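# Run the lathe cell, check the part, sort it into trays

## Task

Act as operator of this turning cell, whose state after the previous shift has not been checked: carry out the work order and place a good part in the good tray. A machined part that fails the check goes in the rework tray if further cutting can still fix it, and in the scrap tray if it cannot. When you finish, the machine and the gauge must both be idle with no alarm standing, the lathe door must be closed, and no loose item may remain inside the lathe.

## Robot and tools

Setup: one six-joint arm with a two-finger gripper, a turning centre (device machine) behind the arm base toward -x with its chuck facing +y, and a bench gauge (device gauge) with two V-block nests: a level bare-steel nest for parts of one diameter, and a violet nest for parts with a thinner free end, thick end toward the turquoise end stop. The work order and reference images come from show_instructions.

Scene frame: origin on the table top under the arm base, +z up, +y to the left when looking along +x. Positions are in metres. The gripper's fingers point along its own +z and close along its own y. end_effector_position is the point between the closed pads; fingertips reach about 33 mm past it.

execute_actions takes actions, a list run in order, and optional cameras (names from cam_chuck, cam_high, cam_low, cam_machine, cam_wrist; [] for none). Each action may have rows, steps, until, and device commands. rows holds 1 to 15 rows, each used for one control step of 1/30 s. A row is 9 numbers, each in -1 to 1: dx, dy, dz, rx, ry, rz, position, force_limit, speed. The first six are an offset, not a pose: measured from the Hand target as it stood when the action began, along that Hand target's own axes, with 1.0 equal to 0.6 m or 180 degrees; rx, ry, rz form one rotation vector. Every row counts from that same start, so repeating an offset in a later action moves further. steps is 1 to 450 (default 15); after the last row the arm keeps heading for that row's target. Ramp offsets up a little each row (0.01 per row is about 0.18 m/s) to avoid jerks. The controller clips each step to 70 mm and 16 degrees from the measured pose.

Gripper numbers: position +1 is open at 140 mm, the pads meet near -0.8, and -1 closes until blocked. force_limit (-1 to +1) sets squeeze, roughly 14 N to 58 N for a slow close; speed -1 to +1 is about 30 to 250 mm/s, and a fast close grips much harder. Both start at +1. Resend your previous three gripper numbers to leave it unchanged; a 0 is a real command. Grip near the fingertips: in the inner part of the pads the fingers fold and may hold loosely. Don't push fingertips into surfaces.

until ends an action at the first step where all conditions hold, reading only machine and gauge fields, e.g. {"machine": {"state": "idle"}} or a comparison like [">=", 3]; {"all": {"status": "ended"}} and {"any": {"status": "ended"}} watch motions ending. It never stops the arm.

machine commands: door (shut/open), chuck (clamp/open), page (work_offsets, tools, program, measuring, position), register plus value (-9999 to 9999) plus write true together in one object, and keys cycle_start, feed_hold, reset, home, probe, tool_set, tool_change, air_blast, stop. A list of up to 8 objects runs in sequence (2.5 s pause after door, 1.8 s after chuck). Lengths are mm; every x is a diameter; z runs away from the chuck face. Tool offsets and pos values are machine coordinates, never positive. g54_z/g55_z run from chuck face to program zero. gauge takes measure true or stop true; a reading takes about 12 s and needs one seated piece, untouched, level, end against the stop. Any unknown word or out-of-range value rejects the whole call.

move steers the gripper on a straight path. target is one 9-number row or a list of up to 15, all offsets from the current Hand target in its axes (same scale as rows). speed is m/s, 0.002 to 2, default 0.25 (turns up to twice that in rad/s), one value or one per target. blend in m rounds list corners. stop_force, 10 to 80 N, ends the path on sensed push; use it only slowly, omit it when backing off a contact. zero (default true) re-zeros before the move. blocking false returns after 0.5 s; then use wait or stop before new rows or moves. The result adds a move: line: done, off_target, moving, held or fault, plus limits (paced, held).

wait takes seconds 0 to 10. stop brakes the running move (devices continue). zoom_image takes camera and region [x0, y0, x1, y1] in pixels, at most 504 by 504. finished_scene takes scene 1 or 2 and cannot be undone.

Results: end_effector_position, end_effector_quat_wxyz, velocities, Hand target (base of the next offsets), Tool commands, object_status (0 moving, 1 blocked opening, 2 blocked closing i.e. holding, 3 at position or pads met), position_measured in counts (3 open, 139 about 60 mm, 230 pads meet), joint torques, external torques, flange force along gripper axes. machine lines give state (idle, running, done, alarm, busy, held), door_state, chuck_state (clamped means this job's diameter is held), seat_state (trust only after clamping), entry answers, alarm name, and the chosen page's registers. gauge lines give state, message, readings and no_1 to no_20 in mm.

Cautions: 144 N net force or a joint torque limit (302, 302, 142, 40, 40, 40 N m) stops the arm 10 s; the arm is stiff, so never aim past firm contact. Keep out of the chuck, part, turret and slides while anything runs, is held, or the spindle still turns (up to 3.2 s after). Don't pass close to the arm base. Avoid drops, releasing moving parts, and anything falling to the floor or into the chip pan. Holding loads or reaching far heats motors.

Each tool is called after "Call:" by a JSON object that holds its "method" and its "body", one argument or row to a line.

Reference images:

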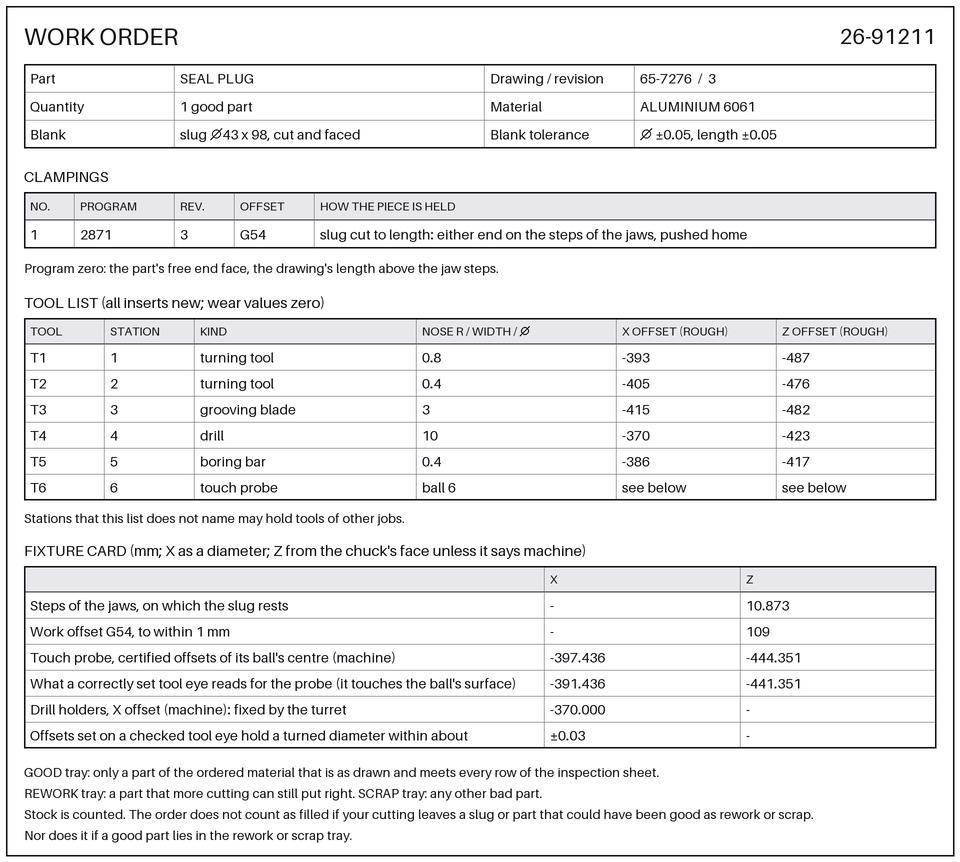

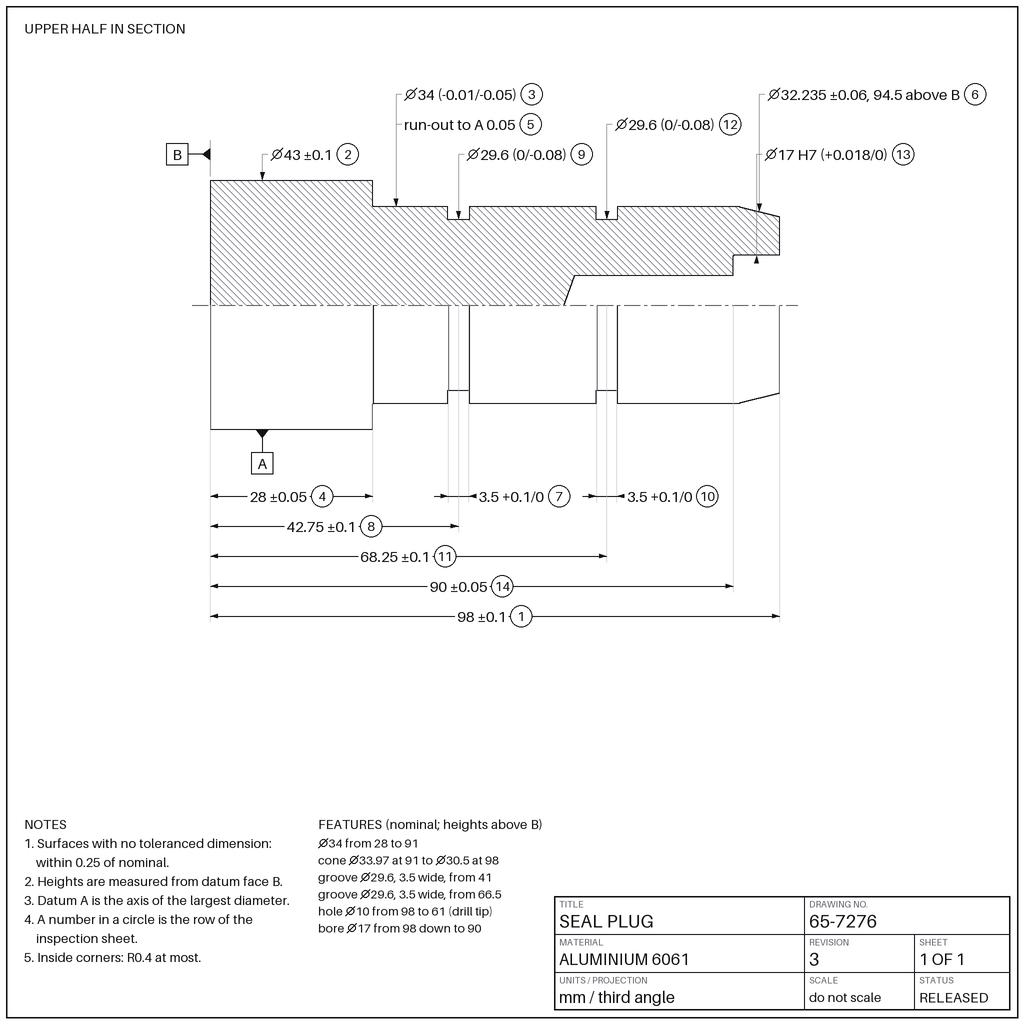

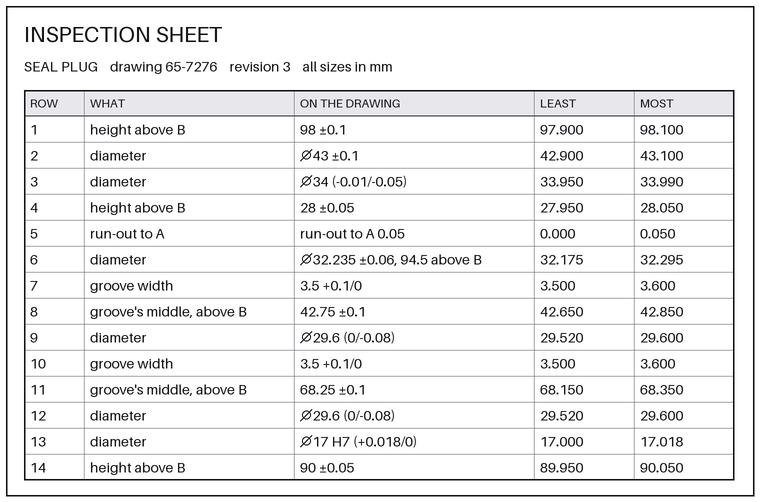

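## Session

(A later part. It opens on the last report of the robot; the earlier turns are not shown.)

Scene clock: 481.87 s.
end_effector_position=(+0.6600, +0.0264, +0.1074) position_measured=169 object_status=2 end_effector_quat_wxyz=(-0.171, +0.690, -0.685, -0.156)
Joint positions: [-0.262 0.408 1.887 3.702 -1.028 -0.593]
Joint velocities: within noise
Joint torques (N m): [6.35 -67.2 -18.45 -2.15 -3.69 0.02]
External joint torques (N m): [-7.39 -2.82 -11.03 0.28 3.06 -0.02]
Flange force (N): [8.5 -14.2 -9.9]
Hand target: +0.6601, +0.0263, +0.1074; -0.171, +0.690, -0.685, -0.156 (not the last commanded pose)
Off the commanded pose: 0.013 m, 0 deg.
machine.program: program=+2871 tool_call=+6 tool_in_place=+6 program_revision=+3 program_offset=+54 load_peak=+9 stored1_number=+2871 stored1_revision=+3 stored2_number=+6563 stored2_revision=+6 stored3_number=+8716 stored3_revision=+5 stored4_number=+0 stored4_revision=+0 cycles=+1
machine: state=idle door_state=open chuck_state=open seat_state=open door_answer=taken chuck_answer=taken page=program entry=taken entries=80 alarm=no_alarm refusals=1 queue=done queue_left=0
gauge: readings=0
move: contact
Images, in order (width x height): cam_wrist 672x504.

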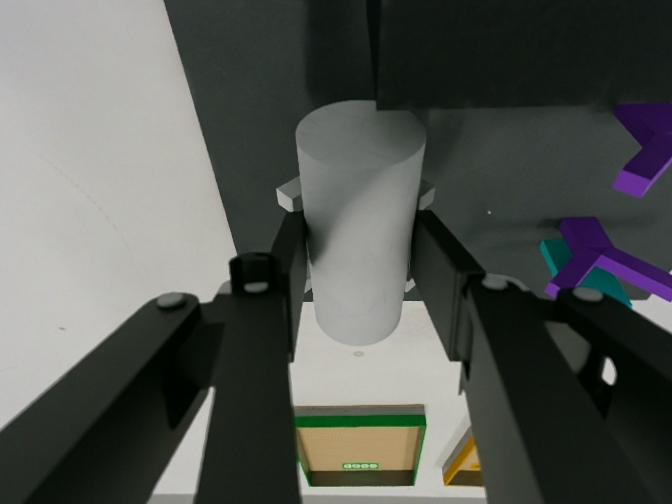

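Call:
{"method": "move", "body": {
  "target": [0.00075, 0.0, -0.0015, 0, 0, 0, -0.98, 0, -1],
  "speed": 0.01,
  "cameras": []
}}

Call:
{"method": "move", "body": {
  "target": [-0.0208, 0.0, 0.0105, 0, 0, 0, -0.98, 0, -1],
  "speed": 0.01,
  "stop_force": 12,
  "cameras": ["cam_wrist"]
}}

Scene clock: 482.90 s.
end_effector_position=(+0.6600, +0.0255, +0.1080) position_measured=169 object_status=2 end_effector_quat_wxyz=(-0.171, +0.690, -0.685, -0.156)
Joint positions: [-0.263 0.407 1.886 3.701 -1.03 -0.593]
Joint velocities: within noise
Joint torques (N m): [0.65 -74.29 -25.29 -2.71 -2.24 -0.14]
External joint torques (N m): [-1.65 4.21 -4.23 0.84 1.61 0.14]
Flange force (N): [5.5 -12.2 2.9]
Hand target: +0.6600, +0.0255, +0.1080; -0.171, +0.690, -0.685, -0.156
Off the commanded pose: 0.000 m, 0 deg.
machine.program: program=+2871 tool_call=+6 tool_in_place=+6 program_revision=+3 program_offset=+54 load_peak=+9 stored1_number=+2871 stored1_revision=+3 stored2_number=+6563 stored2_revision=+6 stored3_number=+8716 stored3_revision=+5 stored4_number=+0 stored4_revision=+0 cycles=+1
machine: state=idle door_state=open chuck_state=open seat_state=open door_answer=taken chuck_answer=taken page=program entry=taken entries=80 alarm=no_alarm refusals=1 queue=done queue_left=0
gauge: readings=0
move: done
No camera images: "cameras" was empty.

Scene clock: 484.93 s.
end_effector_position=(+0.6600, +0.0395, +0.1080) position_measured=169 object_status=2 end_effector_quat_wxyz=(-0.171, +0.690, -0.685, -0.156)
Joint positions: [-0.243 0.404 1.891 3.707 -1.02 -0.579]
Joint velocities: within noise
Joint torques (N m): [2.63 -73.28 -27.63 -1.19 -1.1 -0.08]
External joint torques (N m): [-3.66 3.56 -1.86 -0.67 0.49 0.08]
Flange force (N): [7.5 -6.7 -0.2]
Hand target: +0.6600, +0.0395, +0.1080; -0.171, +0.690, -0.685, -0.156
Off the commanded pose: 0.000 m, 0 deg.
machine.program: program=+2871 tool_call=+6 tool_in_place=+6 program_revision=+3 program_offset=+54 load_peak=+9 stored1_number=+2871 stored1_revision=+3 stored2_number=+6563 stored2_revision=+6 stored3_number=+8716 stored3_revision=+5 stored4_number=+0 stored4_revision=+0 cycles=+1
machine: state=idle door_state=open chuck_state=open seat_state=open door_answer=taken chuck_answer=taken page=program entry=taken entries=80 alarm=no_alarm refusals=1 queue=done queue_left=0
gauge: readings=0
move: done
Images, in order (width x height): cam_wrist 672x504.

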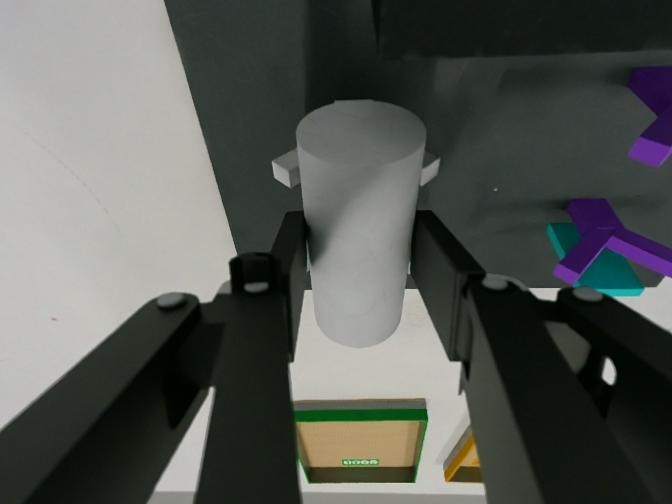

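Call:
{"method": "move", "body": {
  "target": [-0.0312, 0.0, 0.01575, 0, 0, 0, -0.98, 0, -1],
  "speed": 0.012,
  "stop_force": 12,
  "cameras": ["cam_wrist", "cam_low"]
}}

Scene clock: 485.90 s.
end_effector_position=(+0.6601, +0.0406, +0.1080) position_measured=169 object_status=2 end_effector_quat_wxyz=(-0.171, +0.690, -0.685, -0.156)
Joint positions: [-0.241 0.404 1.891 3.708 -1.019 -0.577]
Joint velocities: within noise
Joint torques (N m): [14.36 -70.65 -26.06 3.14 -2.6 -0.13]
External joint torques (N m): [-15.44 1.02 -3.43 -5 1.99 0.13]
Flange force (N): [21.6 -2.7 -12.4]
Hand target: +0.6601, +0.0406, +0.1080; -0.171, +0.690, -0.685, -0.156 (not the last commanded pose)
Off the commanded pose: 0.020 m, 0 deg.
machine.program: program=+2871 tool_call=+6 tool_in_place=+6 program_revision=+3 program_offset=+54 load_peak=+9 stored1_number=+2871 stored1_revision=+3 stored2_number=+6563 stored2_revision=+6 stored3_number=+8716 stored3_revision=+5 stored4_number=+0 stored4_revision=+0 cycles=+1
machine: state=idle door_state=open chuck_state=open seat_state=open door_answer=taken chuck_answer=taken page=program entry=taken entries=80 alarm=no_alarm refusals=1 queue=done queue_left=0
gauge: readings=0
move: contact
Images, in order (width x height): cam_low 672x504, cam_wrist 672x504.

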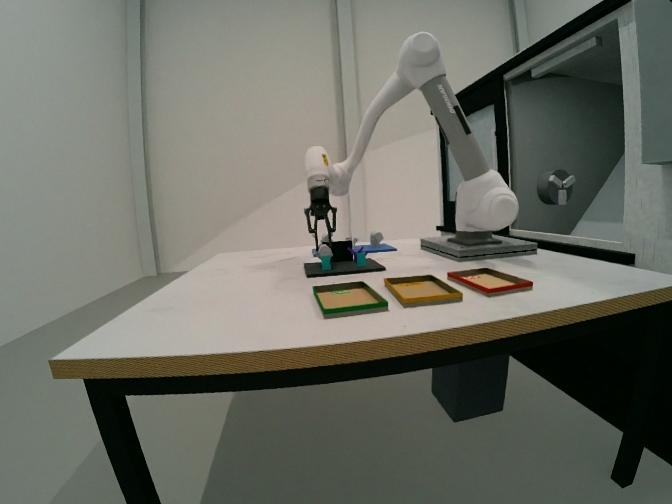

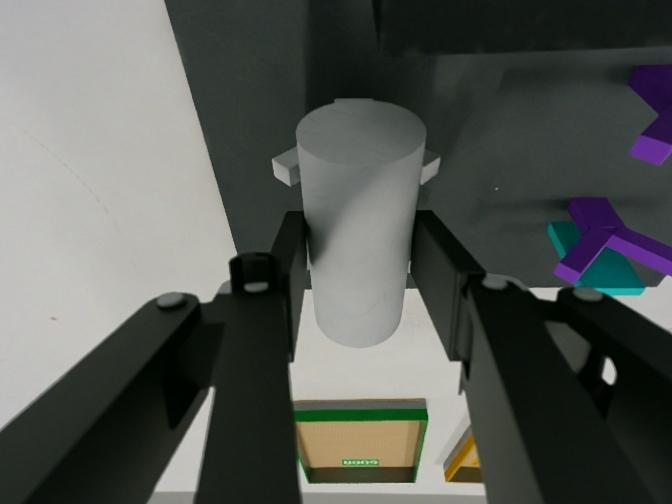

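Call:
{"method": "move", "body": {
  "target": [0.0006, 0.0, -0.0003, 0, 0, 0, -0.98, 0, -1],
  "speed": 0.01,
  "cameras": []
}}

Call:
{"method": "move", "body": {
  "target": [0.003, 0.0, 0.006, 0, 0, 0, -0.98, 0, -1],
  "speed": 0.006,
  "stop_force": 10,
  "cameras": []
}}

Call:
{"method": "execute_actions", "body": {
  "actions": [
    {"rows":[[0,0,0,0,0,0,-0.5,0,-1]],"steps":40},
    {"rows":[[0,0,0,0,0,0,0.0,0,-1]],"steps":45}
  ]
}}

Scene clock: 487.10 s.
end_effector_position=(+0.6600, +0.0402, +0.1080) position_measured=169 object_status=2 end_effector_quat_wxyz=(-0.171, +0.690, -0.685, -0.156)
Joint positions: [-0.242 0.404 1.891 3.708 -1.019 -0.578]
Joint velocities: within noise
Joint torques (N m): [3.88 -74.84 -28.45 -0.36 -1.52 -0.14]
External joint torques (N m): [-4.94 5.27 -0.98 -1.5 0.91 0.14]
Flange force (N): [10.4 -6.6 1.1]
Hand target: +0.6601, +0.0402, +0.1080; -0.171, +0.690, -0.685, -0.156
Off the commanded pose: 0.000 m, 0 deg.
machine.program: program=+2871 tool_call=+6 tool_in_place=+6 program_revision=+3 program_offset=+54 load_peak=+9 stored1_number=+2871 stored1_revision=+3 stored2_number=+6563 stored2_revision=+6 stored3_number=+8716 stored3_revision=+5 stored4_number=+0 stored4_revision=+0 cycles=+1
machine: state=idle door_state=open chuck_state=open seat_state=open door_answer=taken chuck_answer=taken page=program entry=taken entries=80 alarm=no_alarm refusals=1 queue=done queue_left=0
gauge: readings=0
move: done
No camera images: "cameras" was empty.

Scene clock: 487.73 s.
end_effector_position=(+0.6601, +0.0402, +0.1078) position_measured=169 object_status=2 end_effector_quat_wxyz=(-0.171, +0.690, -0.685, -0.156)
Joint positions: [-0.242 0.404 1.891 3.708 -1.019 -0.578]
Joint velocities: within noise
Joint torques (N m): [5.92 -64.32 -24.5 -0.88 0.55 -0.2]
External joint torques (N m): [-6.88 -5.31 -4.95 -0.96 -1.15 0.2]
Flange force (N): [5.1 -1.9 -15.5]
Hand target: +0.6601, +0.0402, +0.1078; -0.171, +0.690, -0.685, -0.156 (not the last commanded pose)
Off the commanded pose: 0.004 m, 0 deg.
machine.program: program=+2871 tool_call=+6 tool_in_place=+6 program_revision=+3 program_offset=+54 load_peak=+9 stored1_number=+2871 stored1_revision=+3 stored2_number=+6563 stored2_revision=+6 stored3_number=+8716 stored3_revision=+5 stored4_number=+0 stored4_revision=+0 cycles=+1
machine: state=idle door_state=open chuck_state=open seat_state=open door_answer=taken chuck_answer=taken page=program entry=taken entries=80 alarm=no_alarm refusals=1 queue=done queue_left=0
gauge: readings=0
move: contact
No camera images: "cameras" was empty.

Scene clock: 490.77 s.
end_effector_position=(+0.6601, +0.0402, +0.1078) position_measured=129 object_status=3 end_effector_quat_wxyz=(-0.171, +0.690, -0.685, -0.156)
Joint positions: [-0.242 0.404 1.891 3.708 -1.019 -0.578]
Joint velocities: within noise
Joint torques (N m): [0.31 -73.18 -29.3 -1.86 0.35 -0.31]
External joint torques (N m): [-1.33 3.59 -0.17 0 -0.95 0.31]
External joint torques at the end of the 1st action: [-6.97 -4.82 -4.86 -1 -1.19 0.21]
Flange force (N): [3.9 -5.0 0.6]
Flange force at the end of the 1st action (N): [5.5 -2.4 -15.2]
Hand target: +0.6601, +0.0402, +0.1078; -0.171, +0.690, -0.685, -0.156
Off the commanded pose: 0.000 m, 0 deg.
machine.program: program=+2871 tool_call=+6 tool_in_place=+6 program_revision=+3 program_offset=+54 load_peak=+9 stored1_number=+2871 stored1_revision=+3 stored2_number=+6563 stored2_revision=+6 stored3_number=+8716 stored3_revision=+5 stored4_number=+0 stored4_revision=+0 cycles=+1
machine: state=idle door_state=open chuck_state=open seat_state=open door_answer=taken chuck_answer=taken page=program entry=taken entries=80 alarm=no_alarm refusals=1 queue=done queue_left=0
gauge: readings=0

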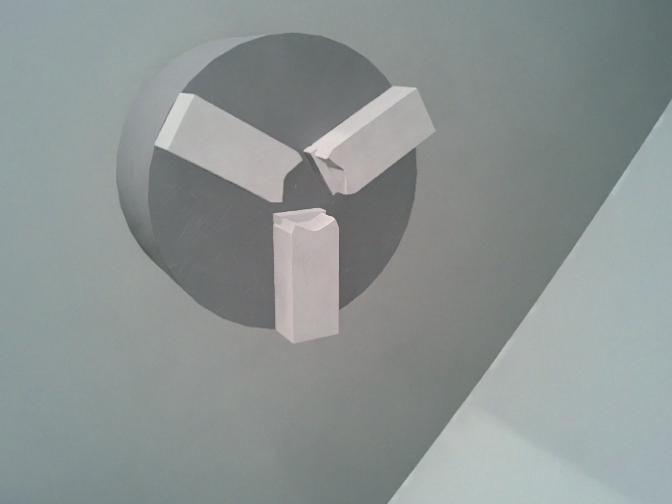

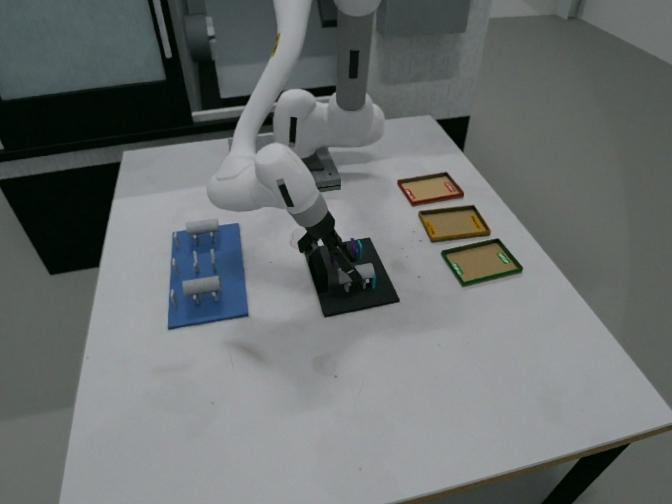

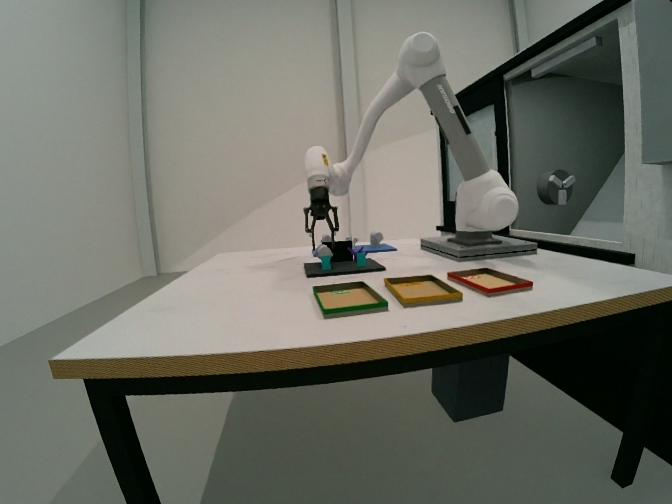

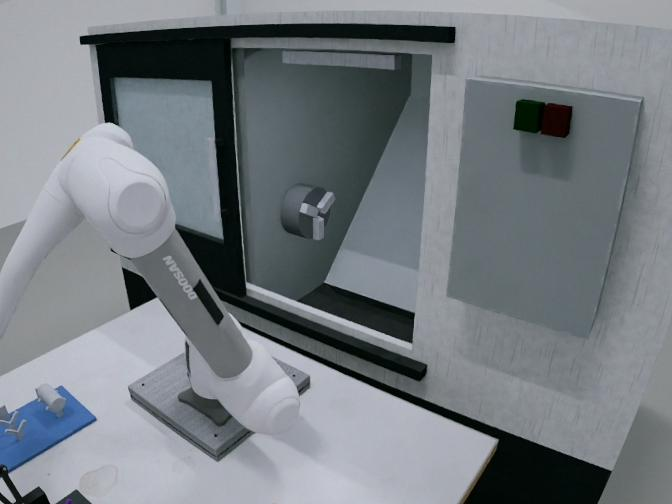

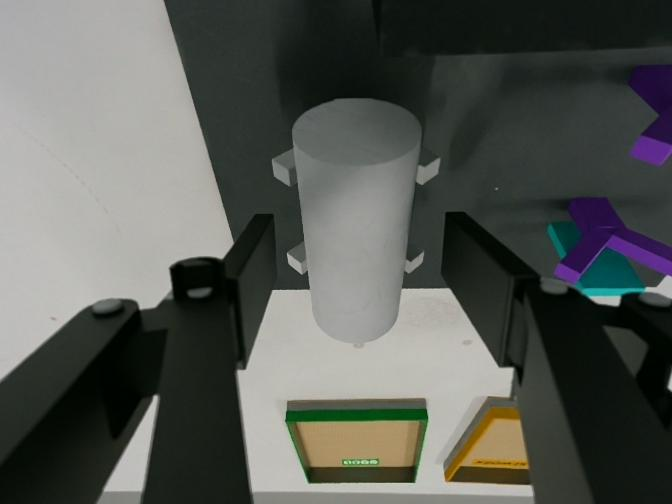

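Call:
{"method": "move", "body": {
  "target": [-0.0899, 0.0, -0.178, 0, 0, 0, 0.0, 0, -1],
  "speed": 0.15,
  "cameras": ["cam_wrist"]
}}

Call:
{"method": "execute_actions", "body": {
  "actions": [
    {"gauge":{"measure":true},"steps":450,"until":{"gauge":{"readings":[">",0]}}}
  ],
  "cameras": ["cam_wrist"]
}}

Scene clock: 492.20 s.
end_effector_position=(+0.6573, +0.0403, +0.2273) position_measured=129 object_status=3 end_effector_quat_wxyz=(-0.171, +0.690, -0.685, -0.156)
Joint positions: [-0.245 0.284 1.803 3.654 -1.2 -0.462]
Joint velocities: within noise
Joint torques (N m): [0.7 -66.33 -34.79 -2.26 0.39 -0.27]
External joint torques (N m): [-1.59 2.79 -0.14 0.01 -0.88 0.27]
Flange force (N): [3.3 -4.1 -1.0]
Hand target: +0.6573, +0.0403, +0.2274; -0.171, +0.690, -0.685, -0.156
Off the commanded pose: 0.000 m, 0 deg.
machine.program: program=+2871 tool_call=+6 tool_in_place=+6 program_revision=+3 program_offset=+54 load_peak=+9 stored1_number=+2871 stored1_revision=+3 stored2_number=+6563 stored2_revision=+6 stored3_number=+8716 stored3_revision=+5 stored4_number=+0 stored4_revision=+0 cycles=+1
machine: state=idle door_state=open chuck_state=open seat_state=open door_answer=taken chuck_answer=taken page=program entry=taken entries=80 alarm=no_alarm refusals=1 queue=done queue_left=0
gauge: readings=0
move: done
Images, in order (width x height): cam_wrist 672x504.

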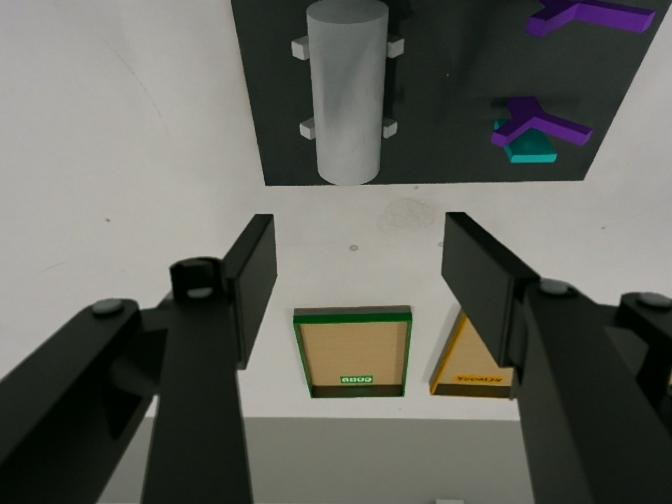

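Scene clock: 504.40 s.
end_effector_position=(+0.6573, +0.0403, +0.2274) position_measured=129 object_status=3 end_effector_quat_wxyz=(-0.171, +0.690, -0.685, -0.156)
Joint positions: [-0.245 0.284 1.803 3.654 -1.2 -0.462]
Joint velocities: within noise
Joint torques (N m): [0.76 -66.47 -34.8 -2.17 0.36 -0.29]
External joint torques (N m): [-1.8 2.99 -0.15 -0.09 -0.84 0.29]
Flange force (N): [3.7 -4.3 -1.0]
Hand target: +0.6573, +0.0403, +0.2274; -0.171, +0.690, -0.685, -0.156
Tool commands: gripper/position=+0.0 gripper/force_limit=+0.0 gripper/speed=-1.0
Off the commanded pose: 0.000 m, 0 deg.
machine.program: program=+2871 tool_call=+6 tool_in_place=+6 program_revision=+3 program_offset=+54 load_peak=+9 stored1_number=+2871 stored1_revision=+3 stored2_number=+6563 stored2_revision=+6 stored3_number=+8716 stored3_revision=+5 stored4_number=+0 stored4_revision=+0 cycles=+1
machine: state=idle door_state=open chuck_state=open seat_state=open door_answer=taken chuck_answer=taken page=program entry=taken entries=80 alarm=no_alarm refusals=1 queue=done queue_left=0
gauge: message=started readings=1 no_1=97.999 no_2=43.020 no_3=34.167 no_4=28.001 no_5=0.004 no_6=32.433 no_7=3.551 no_8=42.751 no_9=29.760 no_10=3.552 no_11=68.249 no_12=29.761 no_13=16.812 no_14=90.000
Images, in order (width x height): cam_wrist 672x504.

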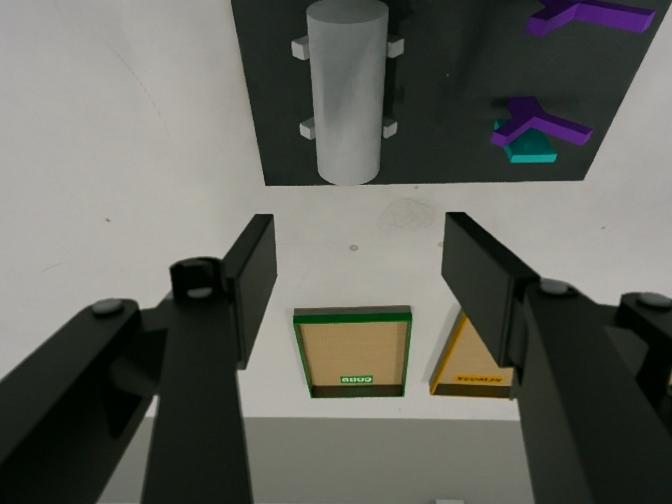

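Call:
{"method": "move", "body": {
  "target": [0.0899, 0.0, 0.178, 0, 0, 0, 0.0, 0, -1],
  "speed": 0.12,
  "cameras": []
}}

Call:
{"method": "execute_actions", "body": {
  "actions": [
    {"rows":[[0,0,0,0,0,0,-1,-1,-1]],"steps":100}
  ],
  "cameras": ["cam_wrist"]
}}

Scene clock: 506.87 s.
end_effector_position=(+0.6601, +0.0402, +0.1078) position_measured=129 object_status=3 end_effector_quat_wxyz=(-0.171, +0.690, -0.685, -0.156)
Joint positions: [-0.242 0.404 1.891 3.708 -1.019 -0.578]
Joint velocities: within noise
Joint torques (N m): [0.68 -72.58 -29.71 -1.85 0.24 -0.24]
External joint torques (N m): [-1.78 2.83 0.21 -0.02 -0.84 0.24]
Flange force (N): [4.0 -3.1 0.0]
Hand target: +0.6601, +0.0402, +0.1078; -0.171, +0.690, -0.685, -0.156
Off the commanded pose: 0.000 m, 0 deg.
machine.program: program=+2871 tool_call=+6 tool_in_place=+6 program_revision=+3 program_offset=+54 load_peak=+9 stored1_number=+2871 stored1_revision=+3 stored2_number=+6563 stored2_revision=+6 stored3_number=+8716 stored3_revision=+5 stored4_number=+0 stored4_revision=+0 cycles=+1
machine: state=idle door_state=open chuck_state=open seat_state=open door_answer=taken chuck_answer=taken page=program entry=taken entries=80 alarm=no_alarm refusals=1 queue=done queue_left=0
gauge: message=started readings=1 no_1=97.999 no_2=43.020 no_3=34.167 no_4=28.001 no_5=0.004 no_6=32.433 no_7=3.551 no_8=42.751 no_9=29.760 no_10=3.552 no_11=68.249 no_12=29.761 no_13=16.812 no_14=90.000
move: done
No camera images: "cameras" was empty.

Scene clock: 510.40 s.
end_effector_position=(+0.6601, +0.0402, +0.1078) position_measured=167 object_status=2 end_effector_quat_wxyz=(-0.171, +0.690, -0.685, -0.156)
Joint positions: [-0.242 0.404 1.891 3.708 -1.019 -0.578]
Joint velocities: within noise
Joint torques (N m): [4.08 -60.3 -2.95 -7.64 -8.59 0.21]
External joint torques (N m): [-5.1 -9.4 -26.5 5.79 7.98 -0.21]
Flange force (N): [1.1 -34.5 -12.6]
Hand target: +0.6601, +0.0402, +0.1078; -0.171, +0.690, -0.685, -0.156
Off the commanded pose: 0.000 m, 0 deg.
machine.program: program=+2871 tool_call=+6 tool_in_place=+6 program_revision=+3 program_offset=+54 load_peak=+9 stored1_number=+2871 stored1_revision=+3 stored2_number=+6563 stored2_revision=+6 stored3_number=+8716 stored3_revision=+5 stored4_number=+0 stored4_revision=+0 cycles=+1
machine: state=idle door_state=open chuck_state=open seat_state=open door_answer=taken chuck_answer=taken page=program entry=taken entries=80 alarm=no_alarm refusals=1 queue=done queue_left=0
gauge: message=started readings=1 no_1=97.999 no_2=43.020 no_3=34.167 no_4=28.001 no_5=0.004 no_6=32.433 no_7=3.551 no_8=42.751 no_9=29.760 no_10=3.552 no_11=68.249 no_12=29.761 no_13=16.812 no_14=90.000
Images, in order (width x height): cam_wrist 672x504.

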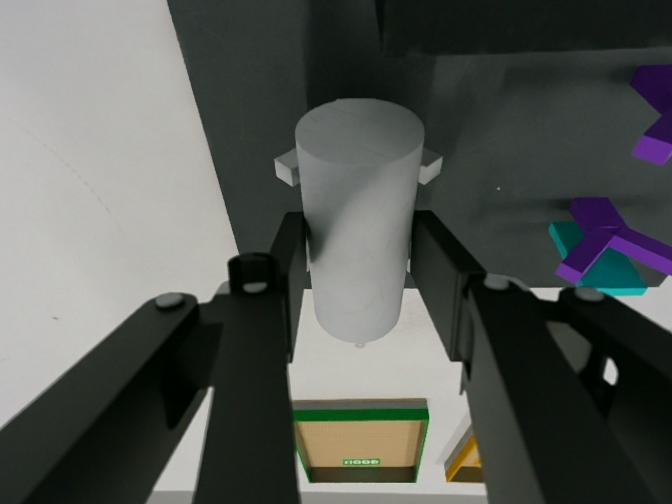

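Call:
{"method": "move", "body": {
  "target": [0.0, -0.0012, 0.0, 0, 0, 0, -1, -1, -1],
  "speed": 0.01,
  "cameras": []
}}

Call:
{"method": "execute_actions", "body": {
  "actions": [
    {"rows":[[0,0,0,0,0,0,-0.98,0,-1]],"steps":45}
  ],
  "cameras": []
}}

Call:
{"method": "move", "body": {
  "target": [-0.0225, 0.0, -0.0445, 0, 0, 0, -0.98, 0, -1],
  "speed": 0.04,
  "cameras": ["cam_wrist"]
}}

Scene clock: 511.40 s.
end_effector_position=(+0.6608, +0.0402, +0.1078) position_measured=167 object_status=2 end_effector_quat_wxyz=(-0.171, +0.690, -0.685, -0.156)
Joint positions: [-0.241 0.405 1.89 3.708 -1.02 -0.578]
Joint velocities: within noise
Joint torques (N m): [4.73 -62 -14.62 -4.23 -3.37 -0.16]
External joint torques (N m): [-5.63 -7.83 -14.87 2.39 2.76 0.16]
Flange force (N): [2.0 -16.5 -14.8]
Hand target: +0.6608, +0.0402, +0.1078; -0.171, +0.690, -0.685, -0.156
Off the commanded pose: 0.000 m, 0 deg.
machine.program: program=+2871 tool_call=+6 tool_in_place=+6 program_revision=+3 program_offset=+54 load_peak=+9 stored1_number=+2871 stored1_revision=+3 stored2_number=+6563 stored2_revision=+6 stored3_number=+8716 stored3_revision=+5 stored4_number=+0 stored4_revision=+0 cycles=+1
machine: state=idle door_state=open chuck_state=open seat_state=open door_answer=taken chuck_answer=taken page=program entry=taken entries=80 alarm=no_alarm refusals=1 queue=done queue_left=0
gauge: message=started readings=1 no_1=97.999 no_2=43.020 no_3=34.167 no_4=28.001 no_5=0.004 no_6=32.433 no_7=3.551 no_8=42.751 no_9=29.760 no_10=3.552 no_11=68.249 no_12=29.761 no_13=16.812 no_14=90.000
move: done
No camera images: "cameras" was empty.

Scene clock: 513.10 s.
end_effector_position=(+0.6608, +0.0402, +0.1078) position_measured=169 object_status=2 end_effector_quat_wxyz=(-0.171, +0.690, -0.685, -0.156)
Joint positions: [-0.241 0.405 1.89 3.708 -1.02 -0.578]
Joint velocities: within noise
Joint torques (N m): [9.35 -52.97 -10.66 -3.6 -2.3 -0.19]
External joint torques (N m): [-10.41 -16.86 -18.84 1.74 1.69 0.19]
Flange force (N): [1.8 -12.4 -31.2]
Hand target: +0.6608, +0.0402, +0.1078; -0.171, +0.690, -0.685, -0.156
Off the commanded pose: 0.000 m, 0 deg.
machine.program: program=+2871 tool_call=+6 tool_in_place=+6 program_revision=+3 program_offset=+54 load_peak=+9 stored1_number=+2871 stored1_revision=+3 stored2_number=+6563 stored2_revision=+6 stored3_number=+8716 stored3_revision=+5 stored4_number=+0 stored4_revision=+0 cycles=+1
machine: state=idle door_state=open chuck_state=open seat_state=open door_answer=taken chuck_answer=taken page=program entry=taken entries=80 alarm=no_alarm refusals=1 queue=done queue_left=0
gauge: message=started readings=1 no_1=97.999 no_2=43.020 no_3=34.167 no_4=28.001 no_5=0.004 no_6=32.433 no_7=3.551 no_8=42.751 no_9=29.760 no_10=3.552 no_11=68.249 no_12=29.761 no_13=16.812 no_14=90.000
No camera images: "cameras" was empty.

Scene clock: 514.10 s.
end_effector_position=(+0.6601, +0.0402, +0.1377) position_measured=169 object_status=2 end_effector_quat_wxyz=(-0.171, +0.690, -0.685, -0.156)
Joint positions: [-0.242 0.372 1.872 3.691 -1.064 -0.547]
Joint velocities: within noise
Joint torques (N m): [0.65 -74.01 -32.37 -1.49 -0.05 -0.22]
External joint torques (N m): [-1.7 5.95 1.42 -0.47 -0.53 0.22]
Flange force (N): [6.1 -4.7 3.7]
Hand target: +0.6601, +0.0402, +0.1377; -0.171, +0.690, -0.685, -0.156
Off the commanded pose: 0.000 m, 0 deg.
machine.program: program=+2871 tool_call=+6 tool_in_place=+6 program_revision=+3 program_offset=+54 load_peak=+9 stored1_number=+2871 stored1_revision=+3 stored2_number=+6563 stored2_revision=+6 stored3_number=+8716 stored3_revision=+5 stored4_number=+0 stored4_revision=+0 cycles=+1
machine: state=idle door_state=open chuck_state=open seat_state=open door_answer=taken chuck_answer=taken page=program entry=taken entries=80 alarm=no_alarm refusals=1 queue=done queue_left=0
gauge: message=started readings=1 no_1=97.999 no_2=43.020 no_3=34.167 no_4=28.001 no_5=0.004 no_6=32.433 no_7=3.551 no_8=42.751 no_9=29.760 no_10=3.552 no_11=68.249 no_12=29.761 no_13=16.812 no_14=90.000
move: done
Images, in order (width x height): cam_wrist 672x504.

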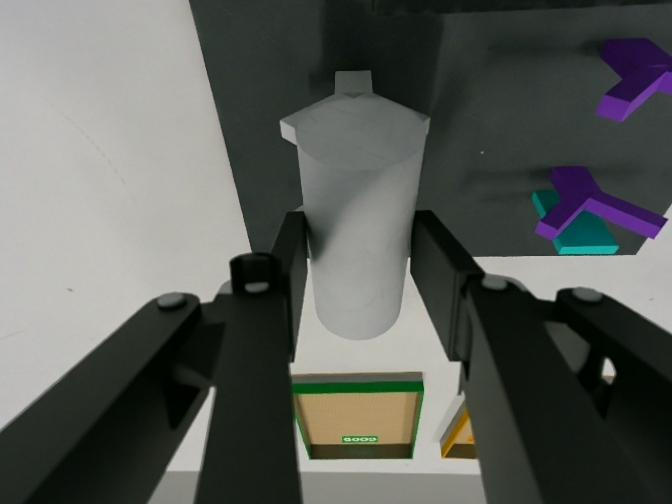

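Call:
{"method": "execute_actions", "body": {
  "actions": [
    {"machine":[{"page":"tools"},{"register":"t1_x_wear","value":0,"write":true},{"register":"t2_x_wear","value":0,"write":true},{"register":"t3_x_wear","value":0,"write":true},{"register":"t5_x_wear","value":-0.005,"write":true}],"steps":5}
  ],
  "cameras": []
}}

Call:
{"method": "move", "body": {
  "target": [
    [-0.0783,0.0918,-0.3770,0,0,0,-0.98,0,-1],
    [0.2053,0.5021,-0.8471,0.0964,0.3855,0.3860,-0.98,0,-1]
  ],
  "speed": 0.35,
  "blend": [0.05, 0],
  "cameras": ["cam_high"]
}}

Scene clock: 515.73 s.
end_effector_position=(+0.6601, +0.0402, +0.1377) position_measured=169 object_status=2 end_effector_quat_wxyz=(-0.171, +0.690, -0.685, -0.156)
Joint positions: [-0.242 0.372 1.872 3.691 -1.064 -0.547]
Joint velocities: within noise
Joint torques (N m): [0.75 -73.72 -32.52 -1.5 0 -0.34]
External joint torques (N m): [-1.79 5.69 1.56 -0.47 -0.58 0.34]
Flange force (N): [5.9 -4.1 3.4]
Hand target: +0.6601, +0.0402, +0.1377; -0.171, +0.690, -0.685, -0.156
Tool commands: gripper/position=-0.98 gripper/force_limit=+0.0 gripper/speed=-1.0
Off the commanded pose: 0.000 m, 0 deg.
machine.tools: t1_x=-392.964 t1_x_wear=+0.000 t1_z=-487.213 t1_z_wear=+0.000 t1_radius=+0.800 t1_station=+1.000 t2_x=-404.734 t2_x_wear=+0.000 t2_z=-475.932 t2_z_wear=+0.000 t2_radius=+0.400 t2_station=+2.000 t3_x=-415.364 t3_x_wear=+0.200 t3_z=-481.947 t3_z_wear=+0.000 t3_radius=+0.000 t3_station=+3.000 t4_x=-370.000 t4_x_wear=+0.000 t4_z=-423.023 t4_z_wear=+0.000 t4_radius=+0.000 t4_station=+4.000 t5_x=-386.284 t5_x_wear=-0.200 t5_z=-417.408 t5_z_wear=+0.000 t5_radius=+0.400 t5_station=+5.000 t6_x=-397.436 t6_x_wear=+0.000 t6_z=-444.351 t6_z_wear=+0.000 t6_radius=+3.000 t6_station=+6.000
machine: state=idle door_state=open chuck_state=open seat_state=open door_answer=taken chuck_answer=taken page=tools entry=taken entries=82 alarm=no_alarm refusals=1 queue=running queue_left=2
gauge: message=started readings=1 no_1=97.999 no_2=43.020 no_3=34.167 no_4=28.001 no_5=0.004 no_6=32.433 no_7=3.551 no_8=42.751 no_9=29.760 no_10=3.552 no_11=68.249 no_12=29.761 no_13=16.812 no_14=90.000
No camera images: "cameras" was empty.

Scene clock: 519.33 s.
end_effector_position=(+0.3503, -0.2991, +0.5290) position_measured=169 object_status=2 end_effector_quat_wxyz=(-0.245, -0.140, +0.921, -0.267)
Joint positions: [-0.341 -0.109 1.764 2.441 -1.688 0.928]
Joint velocities: within noise
Joint torques (N m): [1.05 -33.73 -42.79 -5.97 0.23 -0.27]
External joint torques (N m): [-1.49 4.1 1.66 0.96 -0.72 0.25]
Flange force (N): [-4.2 -2.2 2.0]
Hand target: +0.3503, -0.2991, +0.5290; -0.245, -0.140, +0.921, -0.267
Off the commanded pose: 0.000 m, 0 deg.
machine.tools: t1_x=-392.964 t1_x_wear=+0.000 t1_z=-487.213 t1_z_wear=+0.000 t1_radius=+0.800 t1_station=+1.000 t2_x=-404.734 t2_x_wear=+0.000 t2_z=-475.932 t2_z_wear=+0.000 t2_radius=+0.400 t2_station=+2.000 t3_x=-415.364 t3_x_wear=+0.000 t3_z=-481.947 t3_z_wear=+0.000 t3_radius=+0.000 t3_station=+3.000 t4_x=-370.000 t4_x_wear=+0.000 t4_z=-423.023 t4_z_wear=+0.000 t4_radius=+0.000 t4_station=+4.000 t5_x=-386.284 t5_x_wear=-0.005 t5_z=-417.408 t5_z_wear=+0.000 t5_radius=+0.400 t5_station=+5.000 t6_x=-397.436 t6_x_wear=+0.000 t6_z=-444.351 t6_z_wear=+0.000 t6_radius=+3.000 t6_station=+6.000
machine: state=idle door_state=open chuck_state=open seat_state=open door_answer=taken chuck_answer=taken page=tools entry=taken entries=84 alarm=no_alarm refusals=1 queue=done queue_left=0
gauge: message=started readings=1 no_1=97.999 no_2=43.020 no_3=34.167 no_4=28.001 no_5=0.004 no_6=32.433 no_7=3.551 no_8=42.751 no_9=29.760 no_10=3.552 no_11=68.249 no_12=29.761 no_13=16.812 no_14=90.000
move: done
Images, in order (width x height): cam_high 672x504.

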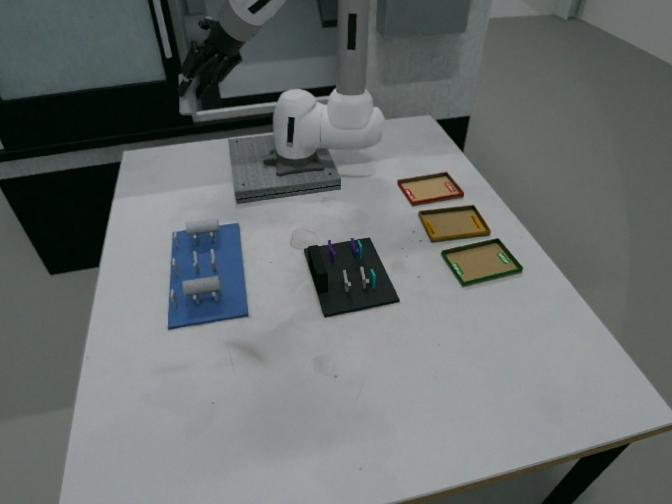

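Call:
{"method": "move", "body": {
  "target": [0.5357,0.1825,0.3818,0.0964,0.3855,0.3860,-0.98,0,-1],
  "speed": 0.35,
  "cameras": ["cam_machine"]
}}

Scene clock: 522.40 s.
end_effector_position=(-0.0488, -0.3788, +0.4829) position_measured=169 object_status=2 end_effector_quat_wxyz=(+0.487, -0.510, -0.503, +0.500)
Joint positions: [-1.023 0.048 2.17 1.953 -1.989 2.312]
Joint velocities: within noise
Joint torques (N m): [2.03 -40.82 -35.4 -4.05 -1.97 -0.19]
External joint torques (N m): [-2.65 2.63 1.11 0.95 0.15 0.14]
Flange force (N): [-4.0 5.4 2.4]
Hand target: -0.0489, -0.3788, +0.4829; +0.487, -0.510, -0.503, +0.500
Off the commanded pose: 0.000 m, 0 deg.
machine.tools: t1_x=-392.964 t1_x_wear=+0.000 t1_z=-487.213 t1_z_wear=+0.000 t1_radius=+0.800 t1_station=+1.000 t2_x=-404.734 t2_x_wear=+0.000 t2_z=-475.932 t2_z_wear=+0.000 t2_radius=+0.400 t2_station=+2.000 t3_x=-415.364 t3_x_wear=+0.000 t3_z=-481.947 t3_z_wear=+0.000 t3_radius=+0.000 t3_station=+3.000 t4_x=-370.000 t4_x_wear=+0.000 t4_z=-423.023 t4_z_wear=+0.000 t4_radius=+0.000 t4_station=+4.000 t5_x=-386.284 t5_x_wear=-0.005 t5_z=-417.408 t5_z_wear=+0.000 t5_radius=+0.400 t5_station=+5.000 t6_x=-397.436 t6_x_wear=+0.000 t6_z=-444.351 t6_z_wear=+0.000 t6_radius=+3.000 t6_station=+6.000
machine: state=idle door_state=open chuck_state=open seat_state=open door_answer=taken chuck_answer=taken page=tools entry=taken entries=84 alarm=no_alarm refusals=1 queue=done queue_left=0
gauge: message=started readings=1 no_1=97.999 no_2=43.020 no_3=34.167 no_4=28.001 no_5=0.004 no_6=32.433 no_7=3.551 no_8=42.751 no_9=29.760 no_10=3.552 no_11=68.249 no_12=29.761 no_13=16.812 no_14=90.000
move: done
Images, in order (width x height): cam_machine 672x504.

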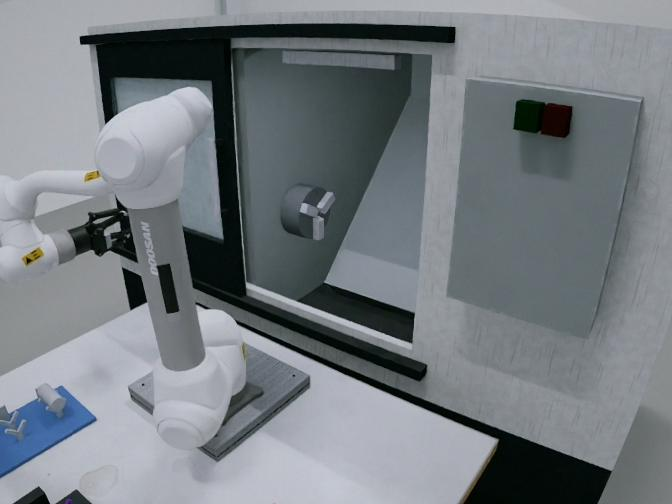

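Call:
{"method": "execute_actions", "body": {
  "actions": [
    {"machine":[{"door":"shut"},{"air_blast":true}],"steps":300,"until":{"machine":{"queue":"done"}}},
    {"steps":150,"until":{"machine":{"state":"idle"}}},
    {"machine":{"door":"open"},"steps":200,"until":{"machine":{"door_state":"open"}}}
  ],
  "cameras": ["cam_chuck"]
}}

Scene clock: 529.57 s.
end_effector_position=(-0.0489, -0.3788, +0.4829) position_measured=169 object_status=2 end_effector_quat_wxyz=(+0.487, -0.510, -0.503, +0.500)
Joint positions: [-1.023 0.049 2.17 1.953 -1.989 2.312]
Joint velocities: within noise
Joint torques (N m): [1.35 -41.04 -35.03 -3.94 -1.77 -0.38]
External joint torques (N m): [-1.99 2.87 0.73 0.84 -0.06 0.33]
External joint torques at the end of the 1st action: [-1.63 3.56 0.79 0.95 -0.08 0.27]
External joint torques at the end of the 2nd action: [-1.72 3.83 0.94 0.89 0.04 0.28]
Flange force (N): [-3.9 5.6 0.4]
Flange force at the end of the 1st action (N): [-4.2 6.4 -0.9]
Flange force at the end of the 2nd action (N): [-4.6 6.9 -0.6]
Hand target: -0.0489, -0.3788, +0.4829; +0.487, -0.510, -0.503, +0.500
Tool commands: gripper/position=-0.98 gripper/force_limit=+0.0 gripper/speed=-1.0
Off the commanded pose: 0.000 m, 0 deg.
machine.tools: t1_x=-392.964 t1_x_wear=+0.000 t1_z=-487.213 t1_z_wear=+0.000 t1_radius=+0.800 t1_station=+1.000 t2_x=-404.734 t2_x_wear=+0.000 t2_z=-475.932 t2_z_wear=+0.000 t2_radius=+0.400 t2_station=+2.000 t3_x=-415.364 t3_x_wear=+0.000 t3_z=-481.947 t3_z_wear=+0.000 t3_radius=+0.000 t3_station=+3.000 t4_x=-370.000 t4_x_wear=+0.000 t4_z=-423.023 t4_z_wear=+0.000 t4_radius=+0.000 t4_station=+4.000 t5_x=-386.284 t5_x_wear=-0.005 t5_z=-417.408 t5_z_wear=+0.000 t5_radius=+0.400 t5_station=+5.000 t6_x=-397.436 t6_x_wear=+0.000 t6_z=-444.351 t6_z_wear=+0.000 t6_radius=+3.000 t6_station=+6.000
machine: state=idle door_state=open chuck_state=open seat_state=open door_answer=taken chuck_answer=taken page=tools entry=taken entries=85 alarm=no_alarm refusals=1 queue=running queue_left=0
gauge: message=started readings=1 no_1=97.999 no_2=43.020 no_3=34.167 no_4=28.001 no_5=0.004 no_6=32.433 no_7=3.551 no_8=42.751 no_9=29.760 no_10=3.552 no_11=68.249 no_12=29.761 no_13=16.812 no_14=90.000
Images, in order (width x height): cam_chuck 672x504.

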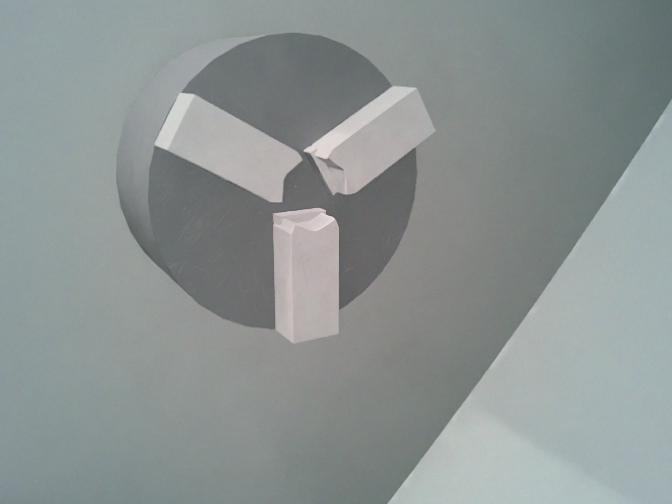

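Call:
{"method": "move", "body": {
  "target": [
    [-0.016,0.051,0.170,0,0,0,-0.98,0,-1],
    [0.0868,0.0903,0.5039,0,0,0,-0.98,0,-1],
    [0.2229,0.1478,0.7548,0,0,0,-0.98,0,-1],
    [0.3923,0.2234,0.9226,0,-0.1384,0,-0.98,0,-1]
  ],
  "speed": 0.25,
  "blend": [0.04,0.05,0.04,0],
  "cameras": ["cam_chuck","cam_machine"]
}}

Scene clock: 534.47 s.
end_effector_position=(-0.5999, -0.1490, +0.3304) position_measured=169 object_status=2 end_effector_quat_wxyz=(-0.368, +0.390, +0.596, -0.598)
Joint positions: [-3.233 0.041 2.592 -0.583 -1.112 3.427]
Joint velocities: within noise
Joint torques (N m): [1.89 -28.77 -22.65 2.67 -2.99 -0.34]
External joint torques (N m): [-1.51 3.93 2.03 -0.29 0.33 0.29]
Flange force (N): [6.6 10.2 -0.4]
Hand target: -0.6000, -0.1490, +0.3303; -0.368, +0.390, +0.596, -0.598
Off the commanded pose: 0.000 m, 0 deg.
machine.tools: t1_x=-392.964 t1_x_wear=+0.000 t1_z=-487.213 t1_z_wear=+0.000 t1_radius=+0.800 t1_station=+1.000 t2_x=-404.734 t2_x_wear=+0.000 t2_z=-475.932 t2_z_wear=+0.000 t2_radius=+0.400 t2_station=+2.000 t3_x=-415.364 t3_x_wear=+0.000 t3_z=-481.947 t3_z_wear=+0.000 t3_radius=+0.000 t3_station=+3.000 t4_x=-370.000 t4_x_wear=+0.000 t4_z=-423.023 t4_z_wear=+0.000 t4_radius=+0.000 t4_station=+4.000 t5_x=-386.284 t5_x_wear=-0.005 t5_z=-417.408 t5_z_wear=+0.000 t5_radius=+0.400 t5_station=+5.000 t6_x=-397.436 t6_x_wear=+0.000 t6_z=-444.351 t6_z_wear=+0.000 t6_radius=+3.000 t6_station=+6.000
machine: state=idle door_state=open chuck_state=open seat_state=open door_answer=taken chuck_answer=taken page=tools entry=taken entries=85 alarm=no_alarm refusals=1 queue=done queue_left=0
gauge: message=started readings=1 no_1=97.999 no_2=43.020 no_3=34.167 no_4=28.001 no_5=0.004 no_6=32.433 no_7=3.551 no_8=42.751 no_9=29.760 no_10=3.552 no_11=68.249 no_12=29.761 no_13=16.812 no_14=90.000
move: done
Images, in order (width x height): cam_chuck 672x504, cam_machine 672x504.

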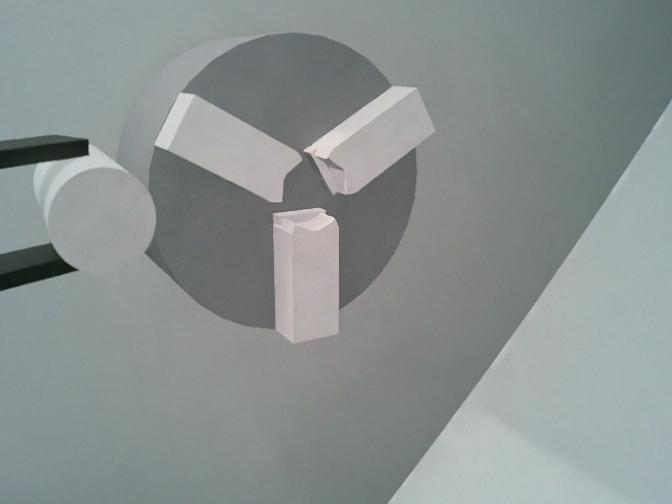

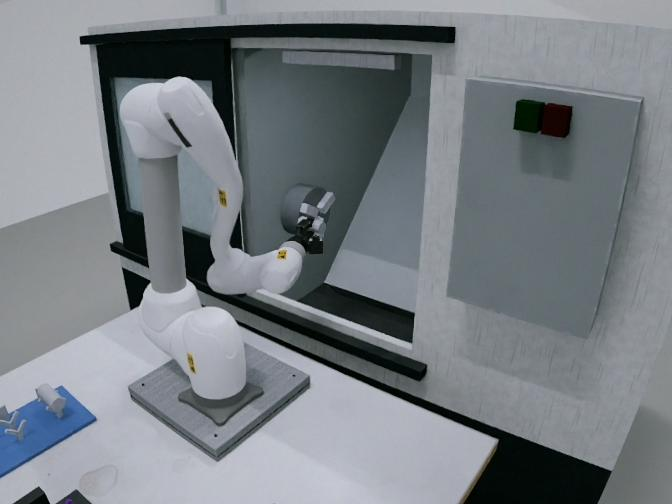

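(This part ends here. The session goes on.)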